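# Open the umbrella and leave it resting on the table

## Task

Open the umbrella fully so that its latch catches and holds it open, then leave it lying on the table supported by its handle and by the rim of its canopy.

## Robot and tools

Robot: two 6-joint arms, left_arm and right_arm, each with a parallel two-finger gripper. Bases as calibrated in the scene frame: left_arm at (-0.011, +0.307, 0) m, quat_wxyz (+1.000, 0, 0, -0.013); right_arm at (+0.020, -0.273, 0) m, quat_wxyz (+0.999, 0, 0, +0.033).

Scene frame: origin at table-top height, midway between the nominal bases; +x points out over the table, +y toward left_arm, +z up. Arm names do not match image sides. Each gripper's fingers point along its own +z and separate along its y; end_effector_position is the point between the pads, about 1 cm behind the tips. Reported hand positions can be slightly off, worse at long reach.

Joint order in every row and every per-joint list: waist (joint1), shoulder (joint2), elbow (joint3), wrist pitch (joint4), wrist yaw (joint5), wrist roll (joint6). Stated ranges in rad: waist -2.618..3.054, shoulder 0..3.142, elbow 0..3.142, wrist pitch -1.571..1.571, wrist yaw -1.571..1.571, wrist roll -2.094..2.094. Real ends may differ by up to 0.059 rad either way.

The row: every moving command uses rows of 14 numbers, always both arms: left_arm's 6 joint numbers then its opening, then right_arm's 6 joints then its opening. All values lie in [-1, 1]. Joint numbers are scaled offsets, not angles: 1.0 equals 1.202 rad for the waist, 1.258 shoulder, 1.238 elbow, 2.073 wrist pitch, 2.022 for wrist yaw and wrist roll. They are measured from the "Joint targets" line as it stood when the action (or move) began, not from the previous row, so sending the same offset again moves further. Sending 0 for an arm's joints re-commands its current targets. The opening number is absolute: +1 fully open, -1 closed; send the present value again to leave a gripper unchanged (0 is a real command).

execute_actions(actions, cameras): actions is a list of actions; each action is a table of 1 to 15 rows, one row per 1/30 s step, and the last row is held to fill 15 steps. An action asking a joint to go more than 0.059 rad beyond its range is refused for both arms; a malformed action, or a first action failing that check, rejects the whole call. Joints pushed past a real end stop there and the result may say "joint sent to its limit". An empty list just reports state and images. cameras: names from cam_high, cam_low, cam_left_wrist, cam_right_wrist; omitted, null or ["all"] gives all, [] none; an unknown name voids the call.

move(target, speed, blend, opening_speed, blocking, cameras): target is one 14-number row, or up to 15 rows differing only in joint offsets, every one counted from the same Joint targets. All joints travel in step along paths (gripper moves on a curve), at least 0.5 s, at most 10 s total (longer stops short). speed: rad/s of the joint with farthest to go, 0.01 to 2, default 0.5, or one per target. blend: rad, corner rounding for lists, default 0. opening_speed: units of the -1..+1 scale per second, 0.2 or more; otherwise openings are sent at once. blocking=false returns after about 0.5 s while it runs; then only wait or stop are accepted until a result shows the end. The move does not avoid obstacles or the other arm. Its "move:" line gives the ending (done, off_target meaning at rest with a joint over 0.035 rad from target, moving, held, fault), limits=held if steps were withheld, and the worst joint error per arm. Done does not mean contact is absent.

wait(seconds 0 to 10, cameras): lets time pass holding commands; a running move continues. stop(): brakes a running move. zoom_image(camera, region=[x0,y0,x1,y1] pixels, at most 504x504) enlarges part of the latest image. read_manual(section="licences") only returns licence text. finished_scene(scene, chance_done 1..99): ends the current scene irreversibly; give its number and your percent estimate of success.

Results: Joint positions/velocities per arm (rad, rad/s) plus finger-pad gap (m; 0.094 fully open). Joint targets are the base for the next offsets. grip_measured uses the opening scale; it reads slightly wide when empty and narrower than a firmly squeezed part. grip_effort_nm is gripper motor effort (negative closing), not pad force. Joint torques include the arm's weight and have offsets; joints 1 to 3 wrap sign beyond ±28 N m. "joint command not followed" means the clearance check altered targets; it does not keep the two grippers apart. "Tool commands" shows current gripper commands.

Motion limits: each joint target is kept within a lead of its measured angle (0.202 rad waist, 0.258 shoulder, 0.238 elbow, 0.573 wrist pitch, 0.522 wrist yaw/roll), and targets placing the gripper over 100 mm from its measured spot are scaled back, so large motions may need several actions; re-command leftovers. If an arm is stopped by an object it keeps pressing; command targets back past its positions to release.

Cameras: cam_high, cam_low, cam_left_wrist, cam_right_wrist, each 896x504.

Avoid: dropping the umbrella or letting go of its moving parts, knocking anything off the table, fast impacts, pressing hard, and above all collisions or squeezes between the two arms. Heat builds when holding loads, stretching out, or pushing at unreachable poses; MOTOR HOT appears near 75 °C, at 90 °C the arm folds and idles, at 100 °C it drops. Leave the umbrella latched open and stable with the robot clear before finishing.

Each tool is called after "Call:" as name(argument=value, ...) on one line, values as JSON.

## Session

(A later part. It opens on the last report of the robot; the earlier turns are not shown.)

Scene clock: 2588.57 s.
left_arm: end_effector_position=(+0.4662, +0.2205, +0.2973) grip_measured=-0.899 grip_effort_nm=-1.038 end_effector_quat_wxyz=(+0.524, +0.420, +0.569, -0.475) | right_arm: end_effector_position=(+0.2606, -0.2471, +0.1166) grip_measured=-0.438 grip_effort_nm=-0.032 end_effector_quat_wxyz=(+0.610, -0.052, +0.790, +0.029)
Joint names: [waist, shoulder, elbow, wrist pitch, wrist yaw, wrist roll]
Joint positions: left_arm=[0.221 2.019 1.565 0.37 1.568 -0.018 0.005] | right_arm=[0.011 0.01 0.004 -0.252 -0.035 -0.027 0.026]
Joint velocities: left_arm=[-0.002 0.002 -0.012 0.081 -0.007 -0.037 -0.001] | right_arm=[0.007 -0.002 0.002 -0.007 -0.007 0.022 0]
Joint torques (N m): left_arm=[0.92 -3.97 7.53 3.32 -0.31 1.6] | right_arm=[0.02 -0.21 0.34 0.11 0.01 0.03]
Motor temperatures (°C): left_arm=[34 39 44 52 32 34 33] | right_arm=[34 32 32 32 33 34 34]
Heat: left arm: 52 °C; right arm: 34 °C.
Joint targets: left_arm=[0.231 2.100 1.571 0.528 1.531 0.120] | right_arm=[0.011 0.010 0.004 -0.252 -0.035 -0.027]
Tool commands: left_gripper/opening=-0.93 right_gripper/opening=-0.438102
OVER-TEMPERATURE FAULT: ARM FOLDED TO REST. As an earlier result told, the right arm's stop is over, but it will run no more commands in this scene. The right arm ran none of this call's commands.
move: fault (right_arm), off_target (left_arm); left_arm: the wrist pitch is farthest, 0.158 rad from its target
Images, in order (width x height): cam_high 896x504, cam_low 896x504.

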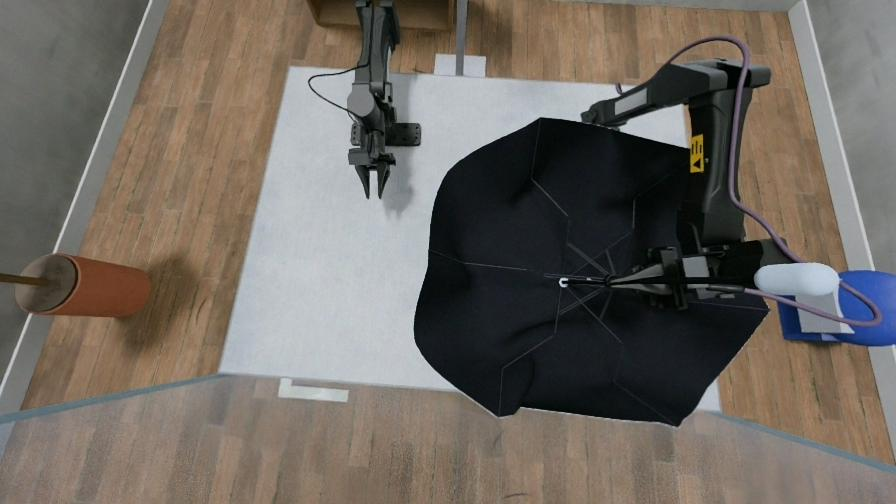

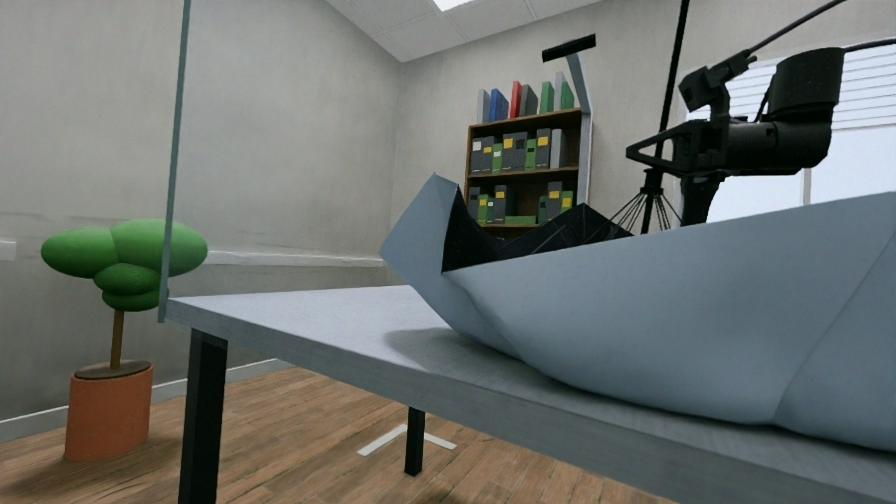

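Call:
move(target=[[0,-0.0125,0.0307,-0.0256,0,-0.0297,-0.93,0,0,0,0,0,0,-0.438103],[0,0.0502,0.1299,-0.0466,0,-0.0297,-0.93,0,0,0,0,0,0,-0.438103]], speed=0.2, cameras=["cam_high"])

Scene clock: 2599.50 s.
left_arm: end_effector_position=(+0.4790, +0.2230, +0.3128) grip_measured=-0.898 grip_effort_nm=-1.028 end_effector_quat_wxyz=(+0.506, +0.399, +0.584, -0.494) | right_arm: end_effector_position=(+0.2606, -0.2471, +0.1166) grip_measured=-0.438 grip_effort_nm=-0.037 end_effector_quat_wxyz=(+0.610, -0.052, +0.790, +0.029)
Joint names: [waist, shoulder, elbow, wrist pitch, wrist yaw, wrist roll]
Joint positions: left_arm=[0.221 2.059 1.687 0.292 1.568 -0.094 0.005] | right_arm=[0.011 0.01 0.004 -0.252 -0.035 -0.027 0.026]
Joint velocities: left_arm=[-0.002 -0.017 -0.007 -0.007 -0.022 -0.066 0.001] | right_arm=[0.002 -0.017 -0.002 -0.037 0.007 -0.095 0]
Joint torques (N m): left_arm=[0.92 -2.71 10.91 3.11 -0.32 1.78] | right_arm=[0.02 -0.23 0.39 0.11 0 0.03]
Motor temperatures (°C): left_arm=[34 39 42 55 32 35 33] | right_arm=[34 32 32 32 33 34 34]
Heat: left arm: 55 °C; right arm: 34 °C.
Joint targets: left_arm=[0.231 2.163 1.732 0.431 1.531 0.060] | right_arm=[0.011 0.010 0.004 -0.252 -0.035 -0.027]
Tool commands: left_gripper/opening=-0.93 right_gripper/opening=-0.438103
OVER-TEMPERATURE FAULT: ARM FOLDED TO REST. As an earlier result told, the right arm's stop is over, but it will run no more commands in this scene. The right arm ran none of this call's commands.
move: fault (right_arm), off_target (left_arm); left_arm: the wrist roll is farthest, 0.154 rad from its target
Images, in order (width x height): cam_high 896x504.

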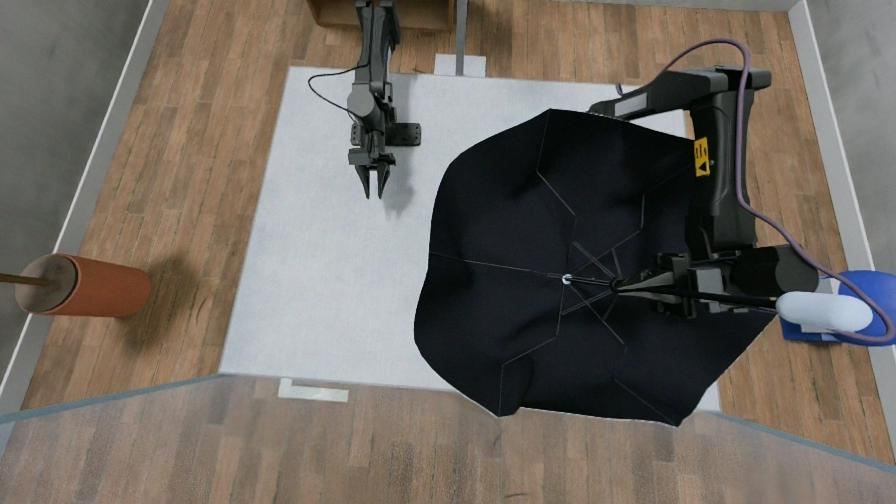

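Call:
zoom_image(camera="cam_high", region=[400, 300, 896, 504])

Scaled by 1.016 from the camera's 896x504 image, which has a finer 1280x720 frame.

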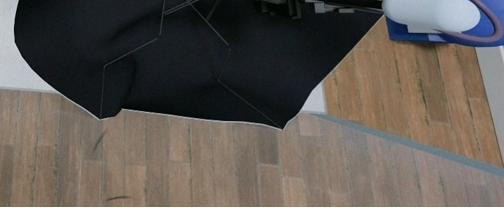

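Call:
move(target=[[0,-0.1932,-0.2036,0.0043,0,-0.0297,-0.93,0,0,0,0,0,0,-0.438103],[0.6631,-0.2586,-0.2976,0.0208,0,-0.0297,-0.93,0,0,0,0,0,0,-0.438103]], speed=0.3, cameras=["cam_high","cam_low"])

Scene clock: 2787.23 s.
left_arm: end_effector_position=(+0.3639, +0.5671, +0.3017) grip_measured=-0.900 grip_effort_nm=-1.038 end_effector_quat_wxyz=(+0.678, +0.167, +0.688, -0.200) | right_arm: end_effector_position=(+0.2606, -0.2471, +0.1166) grip_measured=-0.438 grip_effort_nm=-0.032 end_effector_quat_wxyz=(+0.610, -0.052, +0.790, +0.029)
Joint names: [waist, shoulder, elbow, wrist pitch, wrist yaw, wrist roll]
Joint positions: left_arm=[1.031 1.878 1.376 0.46 1.531 -0.006 0.005] | right_arm=[0.011 0.01 0.004 -0.252 -0.035 -0.027 0.026]
Joint velocities: left_arm=[-0.012 -0.017 -0.017 -0.007 -0.037 -0.022 0] | right_arm=[-0.002 -0.007 0.002 -0.051 -0.022 0.037 0.001]
Joint torques (N m): left_arm=[-0.2 -11.71 6.08 1.8 0.03 0.11] | right_arm=[-0.03 -0.21 0.34 0.1 0.01 0.02]
Motor temperatures (°C): left_arm=[34 37 45 64 32 40 34] | right_arm=[34 32 32 32 33 34 34]
Heat: left arm: 64 °C; right arm: 34 °C.
Joint targets: left_arm=[1.029 1.838 1.363 0.474 1.531 0.000] | right_arm=[0.011 0.010 0.004 -0.252 -0.035 -0.027]
Tool commands: left_gripper/opening=-0.93 right_gripper/opening=-0.438103
OVER-TEMPERATURE FAULT: ARM FOLDED TO REST. As an earlier result told, the right arm's stop is over, but it will run no more commands in this scene. The right arm ran none of this call's commands.
move: fault (right_arm), off_target (left_arm); left_arm: the shoulder is farthest, 0.040 rad from its target
Images, in order (width x height): cam_high 896x504, cam_low 896x504.

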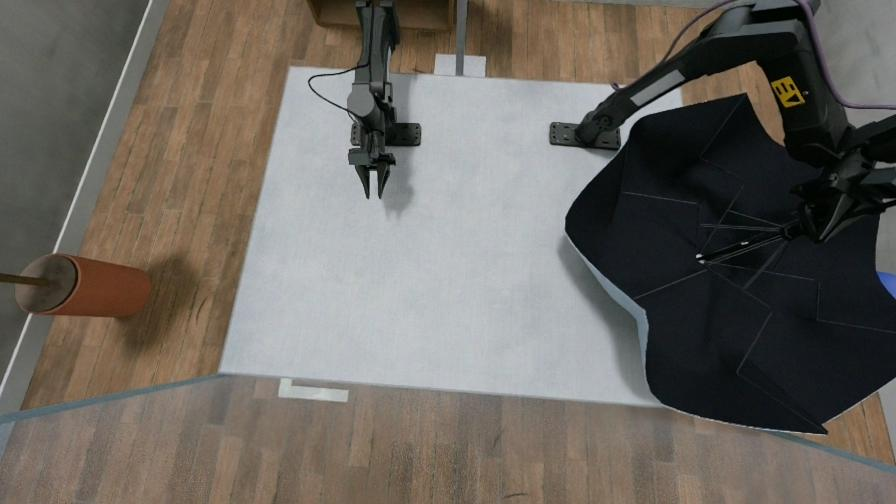

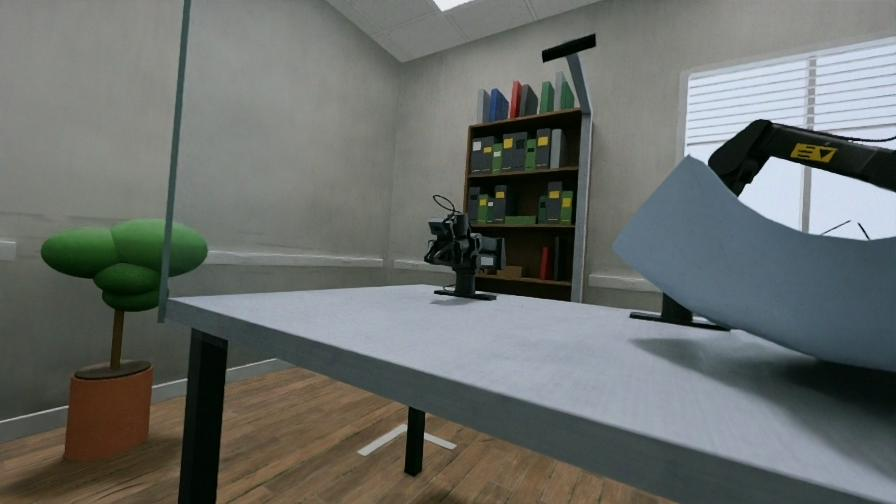

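Call:
move(target=[[-0.0491,0,0,0,0,0,-0.93,0,0,0,0,0,0,-0.438103],[-0.0491,0.0257,-0.0654,0.0551,0,0,-0.93,0,0,0,0,0,0,-0.438103]], speed=0.15, cameras=["cam_left_wrist"])

Call:
move(target=[0,0,0,0,0,0,-0.70,0,0,0,0,0,0,-0.438103], opening_speed=0.3, cameras=["cam_high","cam_left_wrist"])

Scene clock: 2800.10 s.
left_arm: end_effector_position=(+0.3754, +0.5389, +0.2845) grip_measured=-0.900 grip_effort_nm=-1.043 end_effector_quat_wxyz=(+0.675, +0.199, +0.679, -0.209) | right_arm: end_effector_position=(+0.2606, -0.2471, +0.1166) grip_measured=-0.438 grip_effort_nm=-0.032 end_effector_quat_wxyz=(+0.610, -0.052, +0.790, +0.029)
Joint names: [waist, shoulder, elbow, wrist pitch, wrist yaw, wrist roll]
Joint positions: left_arm=[0.971 1.878 1.294 0.574 1.53 -0.005 0.005] | right_arm=[0.011 0.01 0.004 -0.252 -0.035 -0.027 0.026]
Joint velocities: left_arm=[-0.007 0.007 0.002 -0.066 -0.095 -0.022 0] | right_arm=[0.012 -0.007 -0.012 -0.081 0.022 -0.007 -0.001]
Joint torques (N m): left_arm=[-0.06 -9.05 6.01 1.82 0.01 0.1] | right_arm=[0.01 -0.24 0.39 0.1 -0.01 0.02]
Motor temperatures (°C): left_arm=[34 39 44 61 32 38 34] | right_arm=[34 32 32 32 33 34 34]
Heat: left arm: 61 °C; right arm: 34 °C.
Joint targets: left_arm=[0.969 1.870 1.282 0.589 1.530 0.000] | right_arm=[0.011 0.010 0.004 -0.252 -0.035 -0.027]
Tool commands: left_gripper/opening=-0.93 right_gripper/opening=-0.438103
OVER-TEMPERATURE FAULT: ARM FOLDED TO REST. As an earlier result told, the right arm's stop is over, but it will run no more commands in this scene. The right arm ran none of this call's commands.
move: fault (right_arm)
Images, in order (width x height): cam_left_wrist 896x504.

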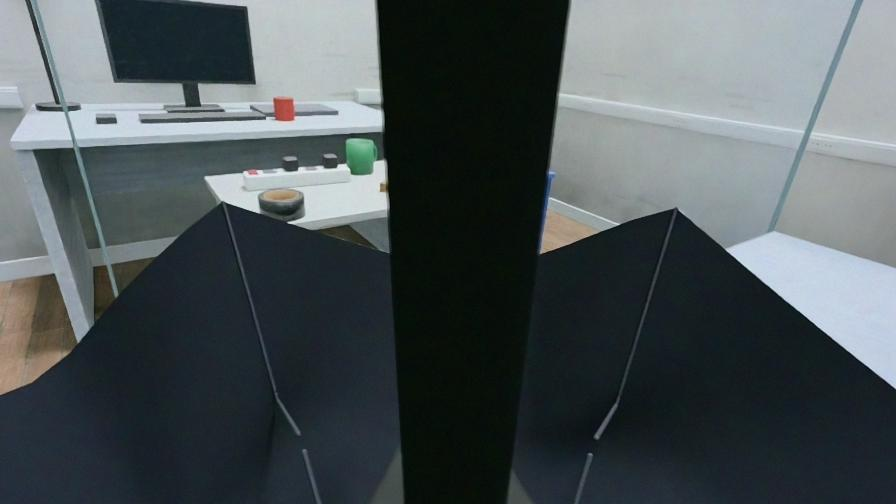

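Scene clock: 2801.07 s.
left_arm: end_effector_position=(+0.3754, +0.5389, +0.2859) grip_measured=-0.701 grip_effort_nm=0.061 end_effector_quat_wxyz=(+0.677, +0.205, +0.677, -0.203) | right_arm: end_effector_position=(+0.2606, -0.2471, +0.1166) grip_measured=-0.438 grip_effort_nm=-0.022 end_effector_quat_wxyz=(+0.610, -0.052, +0.790, +0.029)
Joint names: [waist, shoulder, elbow, wrist pitch, wrist yaw, wrist roll]
Joint positions: left_arm=[0.971 1.878 1.294 0.591 1.53 -0.005 0.014] | right_arm=[0.011 0.01 0.004 -0.252 -0.035 -0.027 0.026]
Joint velocities: left_arm=[-0.007 0.002 0.002 -0.022 -0.066 0.051 0] | right_arm=[0.002 -0.007 -0.012 0.022 0.081 0.007 0]
Joint torques (N m): left_arm=[-0.06 -9.05 6.04 1.63 0 0.1] | right_arm=[0.01 -0.24 0.39 0.11 0 0.01]
Motor temperatures (°C): left_arm=[34 39 44 60 32 38 34] | right_arm=[34 32 32 32 33 34 34]
Heat: left arm: 60 °C; right arm: 34 °C.
Joint targets: left_arm=[0.969 1.870 1.282 0.589 1.531 0.000] | right_arm=[0.011 0.010 0.004 -0.252 -0.035 -0.027]
Tool commands: left_gripper/opening=-0.7 right_gripper/opening=-0.438103
OVER-TEMPERATURE FAULT: ARM FOLDED TO REST. As an earlier result told, the right arm's stop is over, but it will run no more commands in this scene. The right arm ran none of this call's commands.
move: fault (right_arm)
Images, in order (width x height): cam_high 896x504, cam_left_wrist 896x504.

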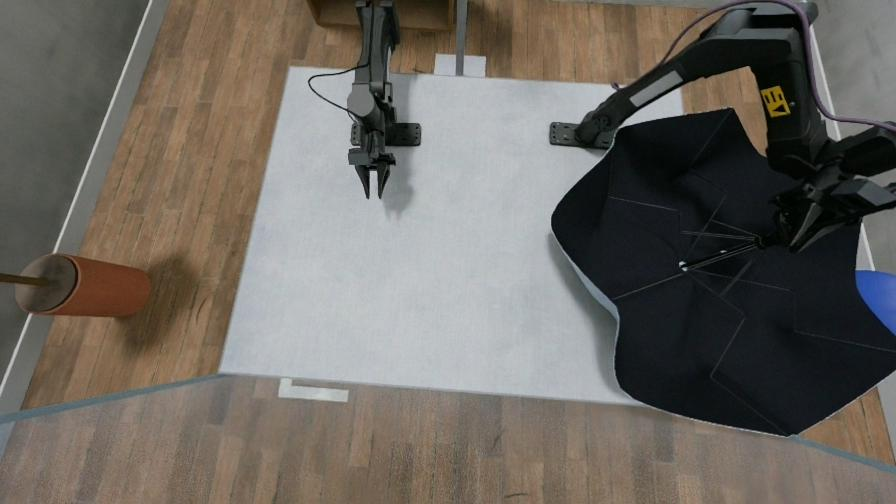

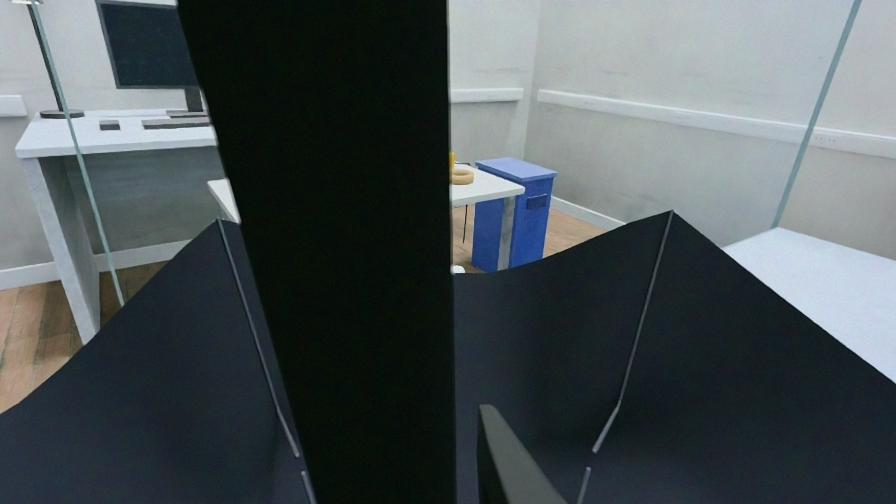

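Call:
move(target=[[0,0.0428,-0.0634,0.0487,0,0,-0.70,0,0,0,0,0,0,-0.438103],[0,0.0895,-0.1062,0.0883,0,0,-0.70,0,0,0,0,0,0,-0.438103]], speed=0.15, cameras=["cam_high"])

Scene clock: 2805.30 s.
left_arm: end_effector_position=(+0.3715, +0.5361, +0.2625) grip_measured=-0.700 grip_effort_nm=-0.037 end_effector_quat_wxyz=(+0.687, +0.234, +0.666, -0.175) | right_arm: end_effector_position=(+0.2606, -0.2471, +0.1166) grip_measured=-0.438 grip_effort_nm=-0.032 end_effector_quat_wxyz=(+0.610, -0.052, +0.790, +0.029)
Joint names: [waist, shoulder, elbow, wrist pitch, wrist yaw, wrist roll]
Joint positions: left_arm=[0.974 1.913 1.203 0.831 1.536 -0.034 0.014] | right_arm=[0.011 0.01 0.004 -0.252 -0.035 -0.027 0.026]
Joint velocities: left_arm=[-0.002 0.007 0.012 0.037 0.066 0.022 0] | right_arm=[-0.002 -0.007 -0.007 0.007 0.007 -0.125 0]
Joint torques (N m): left_arm=[-0.39 -3.54 2.56 0.97 -0.13 0.45] | right_arm=[0.03 -0.23 0.36 0.11 0.01 0.02]
Motor temperatures (°C): left_arm=[34 39 43 59 32 38 34] | right_arm=[34 32 32 32 33 34 34]
Heat: left arm: 59 °C; right arm: 34 °C.
Joint targets: left_arm=[0.970 1.982 1.151 0.772 1.530 0.000] | right_arm=[0.011 0.010 0.004 -0.252 -0.035 -0.027]
Tool commands: left_gripper/opening=-0.7 right_gripper/opening=-0.438103
OVER-TEMPERATURE FAULT: ARM FOLDED TO REST. As an earlier result told, the right arm's stop is over, but it will run no more commands in this scene. The right arm ran none of this call's commands.
move: fault (right_arm), off_target (left_arm); left_arm: the shoulder is farthest, 0.070 rad from its target
Images, in order (width x height): cam_high 896x504.

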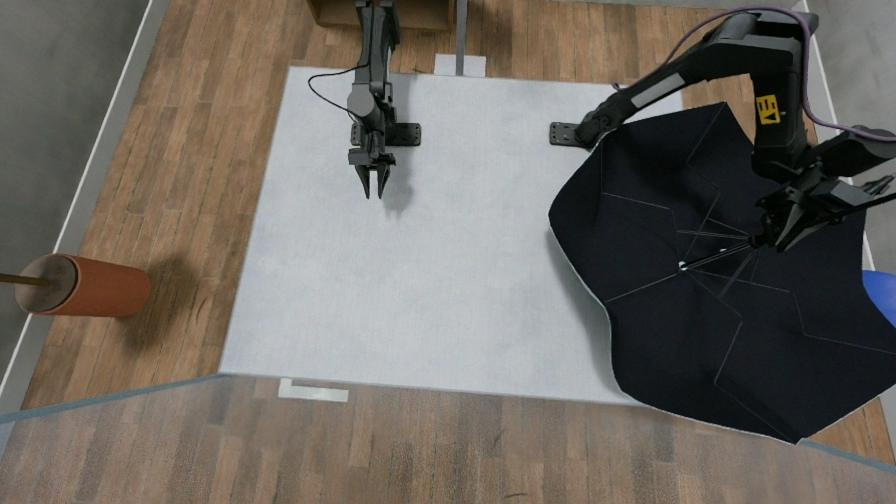

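Call:
move(target=[[0,0.056,-0.0324,-0.0347,0,0,-0.70,0,0,0,0,0,0,-0.438103],[0,0.1196,-0.0535,-0.03,0,0,-0.70,0,0,0,0,0,0,-0.438103]], speed=0.15, cameras=["cam_high"])

Scene clock: 2810.40 s.
left_arm: end_effector_position=(+0.3664, +0.5721, +0.2358) grip_measured=-0.697 grip_effort_nm=-0.139 end_effector_quat_wxyz=(+0.693, +0.188, +0.678, -0.154) | right_arm: end_effector_position=(+0.2606, -0.2471, +0.1166) grip_measured=-0.438 grip_effort_nm=-0.032 end_effector_quat_wxyz=(+0.610, -0.052, +0.790, +0.029)
Joint names: [waist, shoulder, elbow, wrist pitch, wrist yaw, wrist roll]
Joint positions: left_arm=[1.032 1.995 1.2 0.912 1.495 -0.064 0.014] | right_arm=[0.011 0.01 0.004 -0.252 -0.035 -0.027 0.026]
Joint velocities: left_arm=[-0.007 -0.007 -0.002 -0.037 -0.022 0.037 -0.001] | right_arm=[-0.007 0.007 -0.007 0.022 0.037 -0.007 0.001]
Joint torques (N m): left_arm=[-4.92 0.05 -1.87 -0.29 0.24 0.71] | right_arm=[0.06 -0.24 0.36 0.11 0 0.02]
Motor temperatures (°C): left_arm=[34 38 43 58 32 38 34] | right_arm=[34 32 32 32 33 34 34]
Heat: left arm: 58 °C; right arm: 34 °C.
Joint targets: left_arm=[0.975 2.122 1.094 0.726 1.528 -0.006] | right_arm=[0.011 0.010 0.004 -0.252 -0.035 -0.027]
Tool commands: left_gripper/opening=-0.7 right_gripper/opening=-0.438103
OVER-TEMPERATURE FAULT: ARM FOLDED TO REST. As an earlier result told, the right arm's stop is over, but it will run no more commands in this scene. The right arm ran none of this call's commands.
move: fault (right_arm), off_target (left_arm); left_arm: the wrist pitch is farthest, 0.202 rad from its target
Images, in order (width x height): cam_high 896x504.

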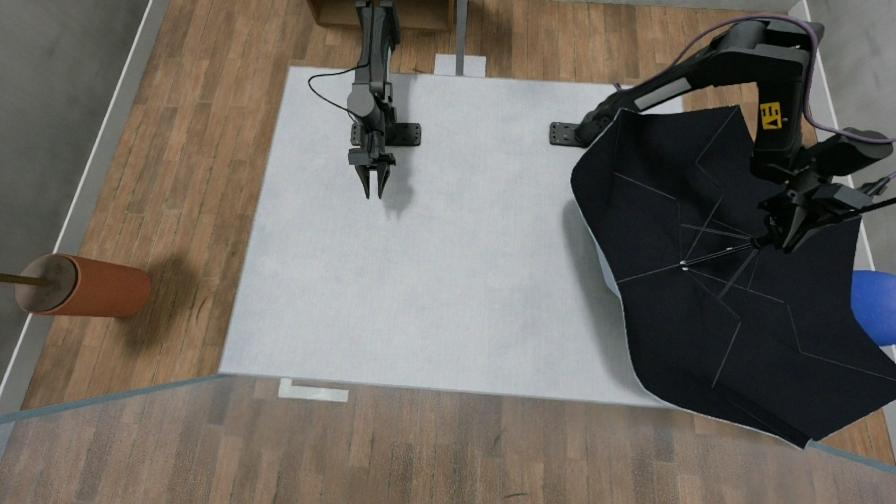

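Call:
move(target=[[-0.0582,-0.1022,-0.0632,-0.0125,0,0.003,-0.70,0,0,0,0,0,0,-0.438103],[-0.0582,0.0154,-0.0928,-0.0318,0,0.003,-0.70,0,0,0,0,0,0,-0.438103]], speed=0.2, cameras=["cam_high"])

Scene clock: 2820.77 s.
left_arm: end_effector_position=(+0.3613, +0.5225, +0.2235) grip_measured=-0.699 grip_effort_nm=-0.081 end_effector_quat_wxyz=(+0.676, +0.222, +0.671, -0.208) | right_arm: end_effector_position=(+0.2606, -0.2471, +0.1166) grip_measured=-0.438 grip_effort_nm=-0.032 end_effector_quat_wxyz=(+0.610, -0.052, +0.790, +0.029)
Joint names: [waist, shoulder, elbow, wrist pitch, wrist yaw, wrist roll]
Joint positions: left_arm=[0.976 1.942 1.085 0.923 1.568 -0.046 0.014] | right_arm=[0.011 0.01 0.004 -0.252 -0.035 -0.027 0.026]
Joint velocities: left_arm=[-0.012 -0.017 0.007 -0.037 -0.022 -0.037 0] | right_arm=[-0.002 0.012 0.007 0.022 -0.022 -0.095 0]
Joint torques (N m): left_arm=[-4.86 3.23 -0.29 -0.59 -0.36 0.48] | right_arm=[0.03 -0.21 0.36 0.12 -0.01 0.03]
Motor temperatures (°C): left_arm=[34 37 42 55 32 37 33] | right_arm=[34 32 32 32 33 34 34]
Heat: left arm: 55 °C; right arm: 34 °C.
Joint targets: left_arm=[0.919 2.101 1.000 0.713 1.535 -0.009] | right_arm=[0.011 0.010 0.004 -0.252 -0.035 -0.027]
Tool commands: left_gripper/opening=-0.7 right_gripper/opening=-0.438103
OVER-TEMPERATURE FAULT: ARM FOLDED TO REST. As an earlier result told, the right arm's stop is over, but it will run no more commands in this scene. The right arm ran none of this call's commands.
move: fault (right_arm), off_target (left_arm); left_arm: the wrist pitch is farthest, 0.263 rad from its target
Images, in order (width x height): cam_high 896x504.

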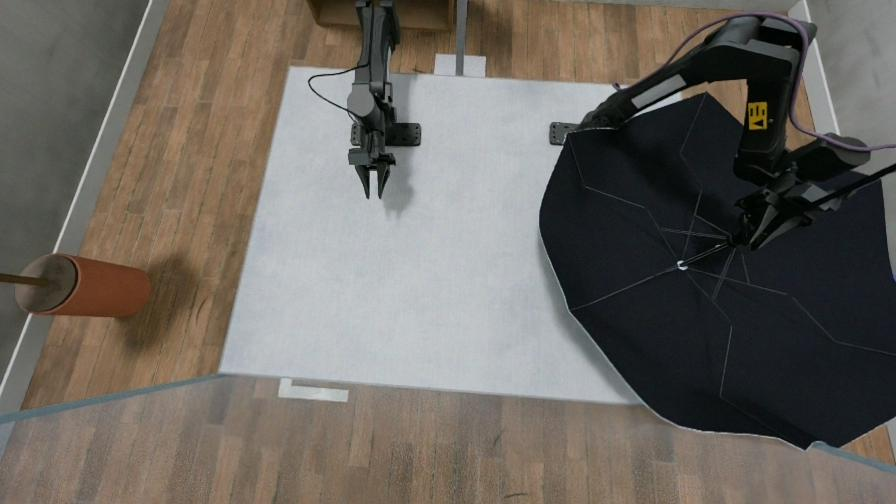

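Call:
execute_actions(actions=[], cameras=["cam_low","cam_left_wrist"])

Scene clock: 2842.63 s.
left_arm: end_effector_position=(+0.3613, +0.5225, +0.2234) grip_measured=-0.699 grip_effort_nm=-0.076 end_effector_quat_wxyz=(+0.676, +0.222, +0.671, -0.208) | right_arm: end_effector_position=(+0.2606, -0.2471, +0.1166) grip_measured=-0.438 grip_effort_nm=-0.027 end_effector_quat_wxyz=(+0.610, -0.052, +0.790, +0.029)
Joint names: [waist, shoulder, elbow, wrist pitch, wrist yaw, wrist roll]
Joint positions: left_arm=[0.976 1.942 1.085 0.925 1.568 -0.047 0.014] | right_arm=[0.011 0.01 0.004 -0.252 -0.035 -0.027 0.026]
Joint velocities: left_arm=[0.027 0.002 -0.012 0.037 -0.007 -0.037 0] | right_arm=[0.007 0.032 -0.012 -0.007 -0.051 0.081 -0.001]
Joint torques (N m): left_arm=[-4.86 3.26 -0.28 -0.59 -0.36 0.48] | right_arm=[-0.01 -0.18 0.36 0.1 0 0.01]
Motor temperatures (°C): left_arm=[35 37 41 53 32 37 33] | right_arm=[34 32 32 32 33 34 34]
Heat: left arm: 53 °C; right arm: 34 °C.
Joint targets: left_arm=[0.919 2.101 1.000 0.714 1.535 -0.009] | right_arm=[0.011 0.010 0.004 -0.252 -0.035 -0.027]
Tool commands: left_gripper/opening=-0.7 right_gripper/opening=-0.438103
OVER-TEMPERATURE FAULT: ARM FOLDED TO REST. As an earlier result told, the right arm's stop is over, but it will run no more commands in this scene.
Images, in order (width x height): cam_low 896x504, cam_left_wrist 896x504.

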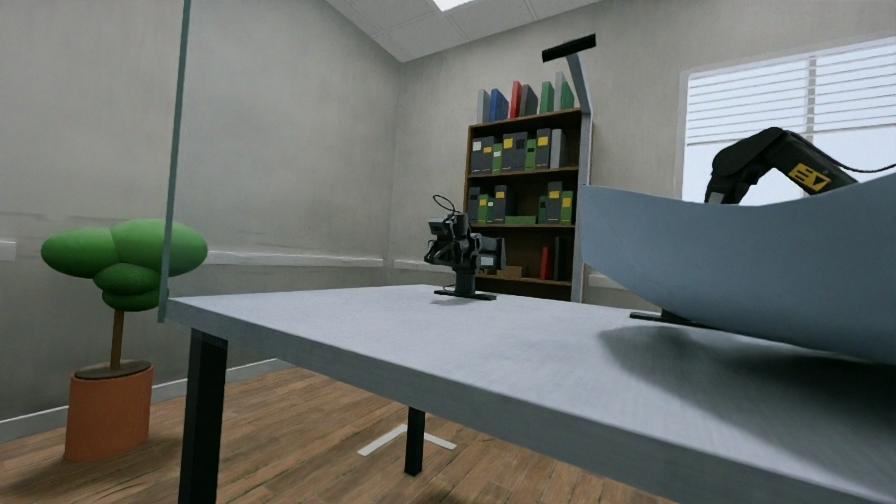

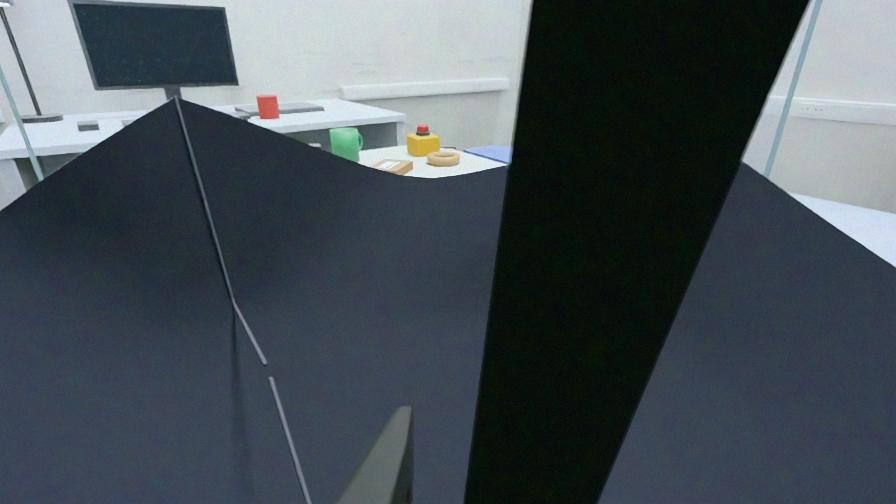

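Call:
move(target=[0,0,0,0,0,0,-0.93,0,0,0,0,0,0,-0.438103], opening_speed=0.4, cameras=[])

Call:
move(target=[[0.0424,-0.1757,0.0727,0.0367,0,0.0045,-0.93,0,0,0,0,0,0,-0.438103],[0.0591,-0.2244,0.012,0.0433,-0.0801,0.0045,-0.93,0,0,0,0,0,0,-0.438103]], speed=0.25, cameras=["cam_high","cam_left_wrist"])

Scene clock: 2858.33 s.
left_arm: end_effector_position=(+0.3613, +0.5227, +0.2240) grip_measured=-0.900 grip_effort_nm=-1.013 end_effector_quat_wxyz=(+0.679, +0.232, +0.668, -0.197) | right_arm: end_effector_position=(+0.2606, -0.2471, +0.1166) grip_measured=-0.438 grip_effort_nm=-0.042 end_effector_quat_wxyz=(+0.610, -0.052, +0.790, +0.029)
Joint names: [waist, shoulder, elbow, wrist pitch, wrist yaw, wrist roll]
Joint positions: left_arm=[0.976 1.944 1.085 0.945 1.568 -0.033 0.005] | right_arm=[0.011 0.01 0.004 -0.252 -0.035 -0.027 0.026]
Joint velocities: left_arm=[-0.017 0.002 -0.012 -0.022 -0.037 -0.066 0] | right_arm=[0.002 -0.012 -0.022 0.037 -0.007 -0.022 0]
Joint torques (N m): left_arm=[-4.89 2.99 -0.28 -0.8 -0.38 0.33] | right_arm=[0.01 -0.24 0.34 0.11 0.01 0.02]
Motor temperatures (°C): left_arm=[35 37 41 51 32 37 33] | right_arm=[34 32 32 32 33 34 34]
Heat: left arm: 51 °C; right arm: 34 °C.
Joint targets: left_arm=[0.919 2.100 1.001 0.715 1.536 -0.009] | right_arm=[0.011 0.010 0.004 -0.252 -0.035 -0.027]
Tool commands: left_gripper/opening=-0.93 right_gripper/opening=-0.438103
OVER-TEMPERATURE FAULT: ARM FOLDED TO REST. As an earlier result told, the right arm's stop is over, but it will run no more commands in this scene. The right arm ran none of this call's commands.
move: fault (right_arm), off_target (left_arm); left_arm: the wrist pitch is farthest, 0.231 rad from its target
No camera images: "cameras" was empty.

Scene clock: 2860.43 s.
left_arm: end_effector_position=(+0.3463, +0.5300, +0.2343) grip_measured=-0.903 grip_effort_nm=-1.038 end_effector_quat_wxyz=(+0.685, +0.185, +0.682, -0.175) | right_arm: end_effector_position=(+0.2606, -0.2471, +0.1166) grip_measured=-0.438 grip_effort_nm=-0.037 end_effector_quat_wxyz=(+0.610, -0.052, +0.790, +0.029)
Joint names: [waist, shoulder, elbow, wrist pitch, wrist yaw, wrist roll]
Joint positions: left_arm=[1.018 1.841 1.018 0.823 1.508 0.015 0.005] | right_arm=[0.011 0.01 0.004 -0.252 -0.035 -0.027 0.026]
Joint velocities: left_arm=[-0.007 -0.012 0.007 -0.037 -0.022 0.022 0.001] | right_arm=[0.017 -0.012 0.002 -0.051 -0.022 -0.022 0]
Joint torques (N m): left_arm=[-2.3 -9.43 6.08 1.49 -1.29 -0.12] | right_arm=[-0.03 -0.25 0.38 0.11 0 0.04]
Motor temperatures (°C): left_arm=[35 37 41 51 32 36 33] | right_arm=[34 32 32 32 33 34 34]
Heat: left arm: 51 °C; right arm: 34 °C.
Joint targets: left_arm=[0.990 1.817 1.016 0.804 1.374 0.000] | right_arm=[0.011 0.010 0.004 -0.252 -0.035 -0.027]
Tool commands: left_gripper/opening=-0.93 right_gripper/opening=-0.438102
OVER-TEMPERATURE FAULT: ARM FOLDED TO REST. As an earlier result told, the right arm's stop is over, but it will run no more commands in this scene. The right arm ran none of this call's commands.
move: fault (right_arm), off_target (left_arm); left_arm: the wrist yaw is farthest, 0.134 rad from its target
Images, in order (width x height): cam_high 896x504, cam_left_wrist 896x504.

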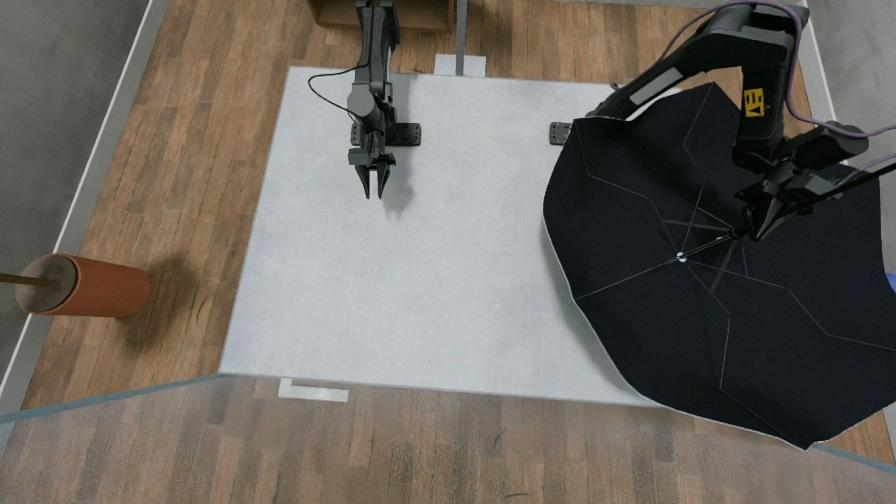

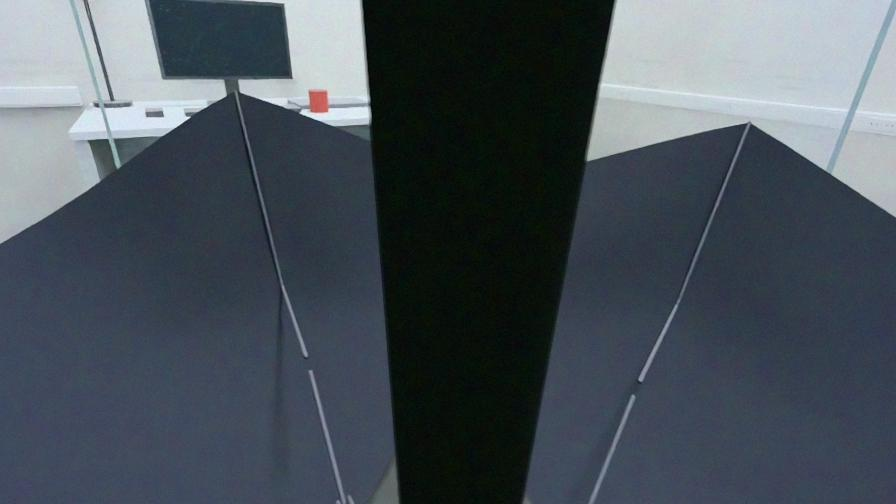

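Call:
move(target=[-0.0166,0,0,0,0.0376,0,-0.70,0,0,0,0,0,0,-0.438103], opening_speed=0.4, cameras=[])

Call:
move(target=[[0,0.1984,-0.0901,-0.0116,0,0,-0.70,0,0,0,0,0,0,-0.438103],[0,0.3391,-0.0943,0.0367,0,0,-0.70,0,0,0,0,0,0,-0.438103]], speed=0.25, cameras=["cam_high","cam_left_wrist"])

Scene clock: 2868.00 s.
left_arm: end_effector_position=(+0.3496, +0.5256, +0.2446) grip_measured=-0.701 grip_effort_nm=0.046 end_effector_quat_wxyz=(+0.690, +0.198, +0.677, -0.159) | right_arm: end_effector_position=(+0.2606, -0.2471, +0.1166) grip_measured=-0.438 grip_effort_nm=-0.037 end_effector_quat_wxyz=(+0.610, -0.052, +0.790, +0.029)
Joint names: [waist, shoulder, elbow, wrist pitch, wrist yaw, wrist roll]
Joint positions: left_arm=[1.003 1.818 1.018 0.847 1.489 0.011 0.014] | right_arm=[0.011 0.01 0.004 -0.252 -0.035 -0.027 0.026]
Joint velocities: left_arm=[-0.007 0.012 0.002 -0.037 0.022 -0.007 0] | right_arm=[-0.002 -0.002 -0.007 -0.051 -0.037 0.022 0]
Joint torques (N m): left_arm=[-2.84 -7.6 6.17 1.23 -0.41 -0.08] | right_arm=[0.02 -0.25 0.36 0.11 0.01 0.03]
Motor temperatures (°C): left_arm=[35 38 42 51 33 36 33] | right_arm=[34 32 32 32 33 34 34]
Heat: left arm: 51 °C; right arm: 34 °C.
Joint targets: left_arm=[0.970 1.818 1.016 0.804 1.450 0.000] | right_arm=[0.011 0.010 0.004 -0.252 -0.035 -0.027]
Tool commands: left_gripper/opening=-0.7 right_gripper/opening=-0.438102
OVER-TEMPERATURE FAULT: ARM FOLDED TO REST. As an earlier result told, the right arm's stop is over, but it will run no more commands in this scene. The right arm ran none of this call's commands.
move: fault (right_arm), off_target (left_arm); left_arm: the wrist pitch is farthest, 0.043 rad from its target
No camera images: "cameras" was empty.

Scene clock: 2870.97 s.
left_arm: end_effector_position=(+0.3472, +0.5416, +0.2070) grip_measured=-0.699 grip_effort_nm=-0.071 end_effector_quat_wxyz=(+0.688, +0.199, +0.676, -0.172) | right_arm: end_effector_position=(+0.2606, -0.2471, +0.1166) grip_measured=-0.438 grip_effort_nm=-0.027 end_effector_quat_wxyz=(+0.610, -0.052, +0.790, +0.029)
Joint names: [waist, shoulder, elbow, wrist pitch, wrist yaw, wrist roll]
Joint positions: left_arm=[1.032 1.989 1.019 1.171 1.536 -0.159 0.014] | right_arm=[0.011 0.01 0.004 -0.252 -0.035 -0.027 0.026]
Joint velocities: left_arm=[0.012 0.027 -0.007 -0.051 0.022 -0.051 -0.001] | right_arm=[0.002 0.017 0.007 -0.037 0.007 0.007 -0.001]
Joint torques (N m): left_arm=[-3.56 4.19 -0.42 -0.48 -0.69 1.23] | right_arm=[0.02 -0.21 0.38 0.11 0 0.02]
Motor temperatures (°C): left_arm=[34 38 42 51 33 36 33] | right_arm=[34 32 32 32 33 34 34]
Heat: left arm: 51 °C; right arm: 34 °C.
Joint targets: left_arm=[0.991 2.159 0.939 0.977 1.479 -0.053] | right_arm=[0.011 0.010 0.004 -0.252 -0.035 -0.027]
Tool commands: left_gripper/opening=-0.7 right_gripper/opening=-0.438102
OVER-TEMPERATURE FAULT: ARM FOLDED TO REST. As an earlier result told, the right arm's stop is over, but it will run no more commands in this scene. The right arm ran none of this call's commands.
move: fault (right_arm), off_target (left_arm); left_arm: the wrist pitch is farthest, 0.290 rad from its target
Images, in order (width x height): cam_high 896x504, cam_left_wrist 896x504.

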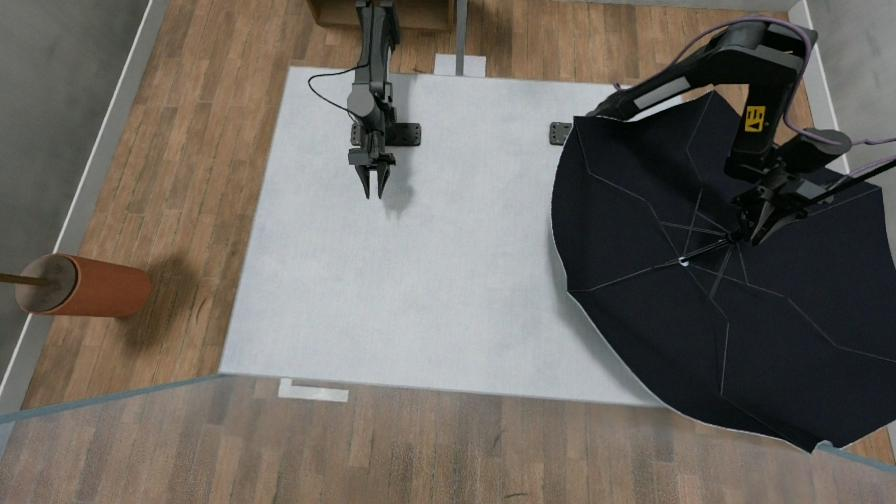

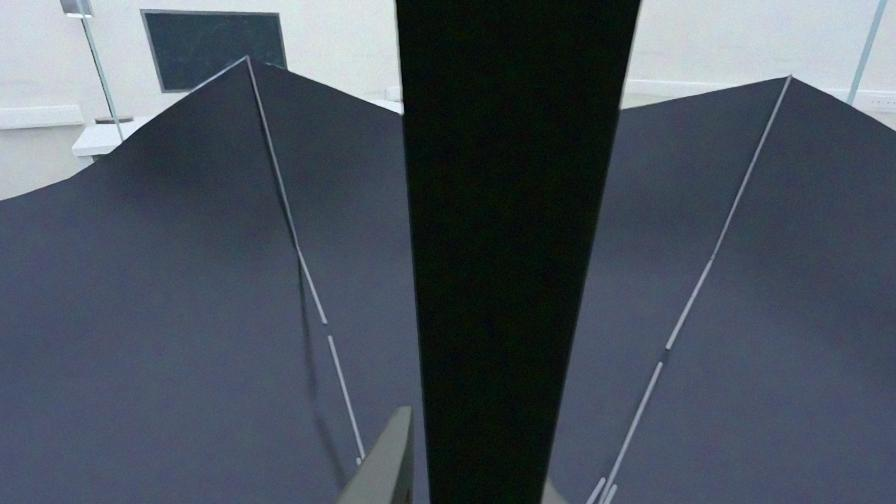

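Call:
move(target=[[-0.0092,-0.2905,-0.0851,0.04,0,0.0757,-0.70,0,0,0,0,0,0,-0.438103],[-0.0092,0.0248,-0.1411,0.04,0,0.0856,-0.70,0,0,0,0,0,0,-0.438103]], speed=[0.3,0.6], cameras=["cam_high","cam_left_wrist"])

Scene clock: 2886.50 s.
left_arm: end_effector_position=(+0.3376, +0.5065, +0.1466) grip_measured=-0.698 grip_effort_nm=-0.095 end_effector_quat_wxyz=(+0.698, +0.268, +0.653, -0.119) | right_arm: end_effector_position=(+0.2606, -0.2471, +0.1166) grip_measured=-0.438 grip_effort_nm=-0.027 end_effector_quat_wxyz=(+0.610, -0.052, +0.790, +0.029)
Joint names: [waist, shoulder, elbow, wrist pitch, wrist yaw, wrist roll]
Joint positions: left_arm=[1.003 2.069 0.838 1.326 1.535 0.126 0.014] | right_arm=[0.011 0.01 0.004 -0.252 -0.035 -0.027 0.026]
Joint velocities: left_arm=[-0.007 -0.007 -0.002 -0.022 -0.022 -0.007 0] | right_arm=[-0.007 0.002 -0.002 -0.037 0.007 0.037 0]
Joint torques (N m): left_arm=[-1.91 0.68 -1.14 -1.16 -0.62 -0.02] | right_arm=[0.03 -0.25 0.42 0.1 -0.01 0.01]
Motor temperatures (°C): left_arm=[34 37 41 49 33 37 32] | right_arm=[34 32 32 32 33 34 34]
Heat: left arm: 49 °C; right arm: 34 °C.
Joint targets: left_arm=[0.980 2.190 0.764 1.060 1.479 0.120] | right_arm=[0.011 0.010 0.004 -0.252 -0.035 -0.027]
Tool commands: left_gripper/opening=-0.7 right_gripper/opening=-0.438102
OVER-TEMPERATURE FAULT: ARM FOLDED TO REST. As an earlier result told, the right arm's stop is over, but it will run no more commands in this scene. The right arm ran none of this call's commands.
move: fault (right_arm), off_target (left_arm); left_arm: the wrist pitch is farthest, 0.266 rad from its target
Images, in order (width x height): cam_high 896x504, cam_left_wrist 896x504.

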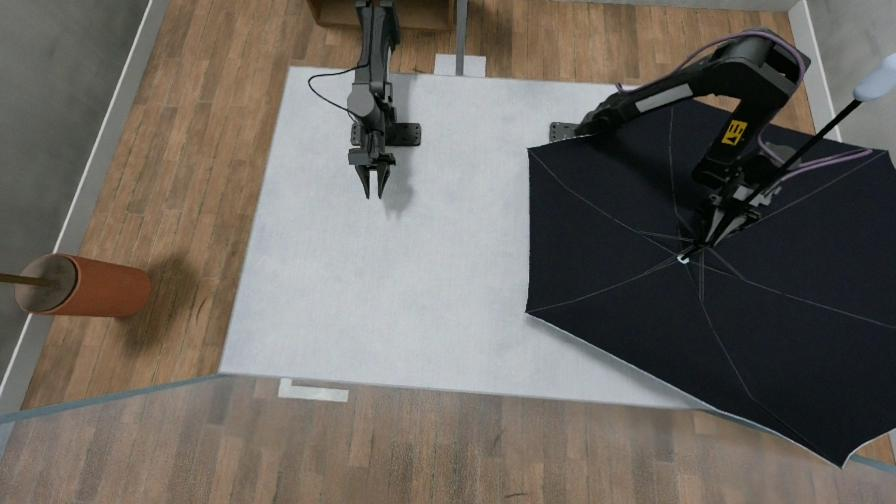

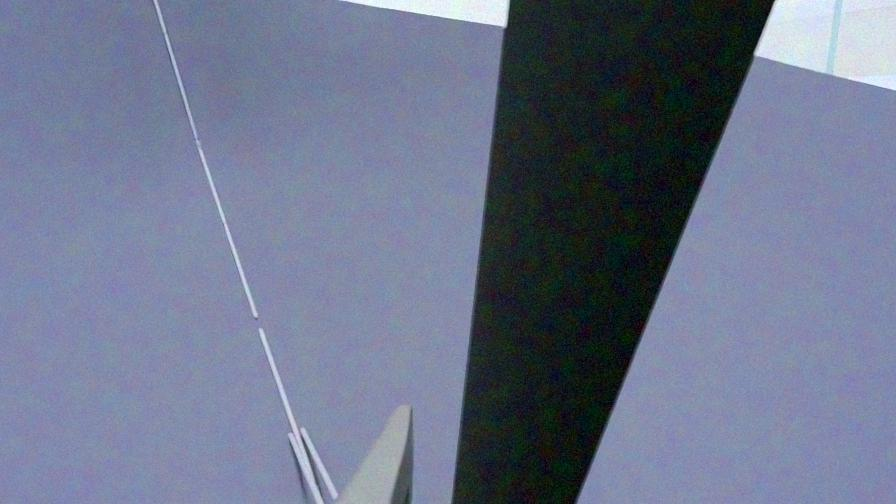

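Call:
execute_actions(actions=[], cameras=["cam_high", "cam_left_wrist"])

Scene clock: 2906.87 s.
left_arm: end_effector_position=(+0.3376, +0.5065, +0.1466) grip_measured=-0.698 grip_effort_nm=-0.100 end_effector_quat_wxyz=(+0.698, +0.268, +0.653, -0.119) | right_arm: end_effector_position=(+0.2606, -0.2471, +0.1166) grip_measured=-0.438 grip_effort_nm=-0.032 end_effector_quat_wxyz=(+0.610, -0.052, +0.790, +0.029)
Joint names: [waist, shoulder, elbow, wrist pitch, wrist yaw, wrist roll]
Joint positions: left_arm=[1.003 2.069 0.838 1.326 1.535 0.126 0.014] | right_arm=[0.011 0.01 0.004 -0.252 -0.035 -0.027 0.026]
Joint velocities: left_arm=[0.002 -0.002 0.002 0.007 0.037 -0.007 0] | right_arm=[-0.007 -0.007 -0.002 -0.066 -0.037 0.022 0.001]
Joint torques (N m): left_arm=[-1.94 0.68 -1.16 -1.16 -0.62 -0.02] | right_arm=[0.01 -0.21 0.4 0.11 0 0.02]
Motor temperatures (°C): left_arm=[34 36 41 49 33 36 32] | right_arm=[34 32 32 32 33 34 34]
Heat: left arm: 49 °C; right arm: 34 °C.
Joint targets: left_arm=[0.980 2.190 0.764 1.060 1.479 0.120] | right_arm=[0.011 0.010 0.004 -0.252 -0.035 -0.027]
Tool commands: left_gripper/opening=-0.7 right_gripper/opening=-0.438103
OVER-TEMPERATURE FAULT: ARM FOLDED TO REST. As an earlier result told, the right arm's stop is over, but it will run no more commands in this scene.
Images, in order (width x height): cam_high 896x504, cam_left_wrist 896x504.

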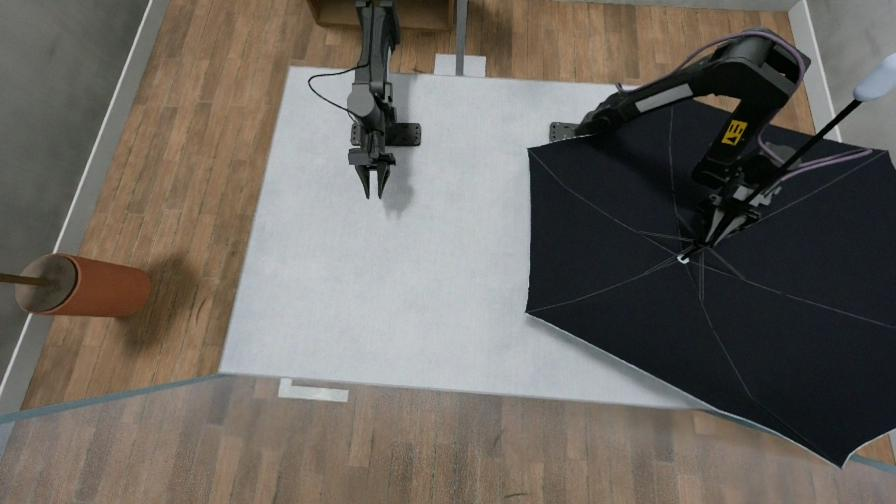

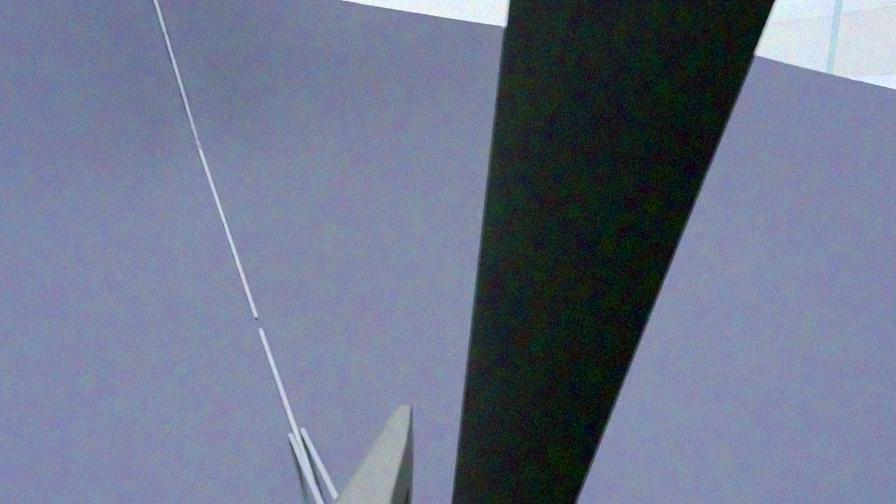

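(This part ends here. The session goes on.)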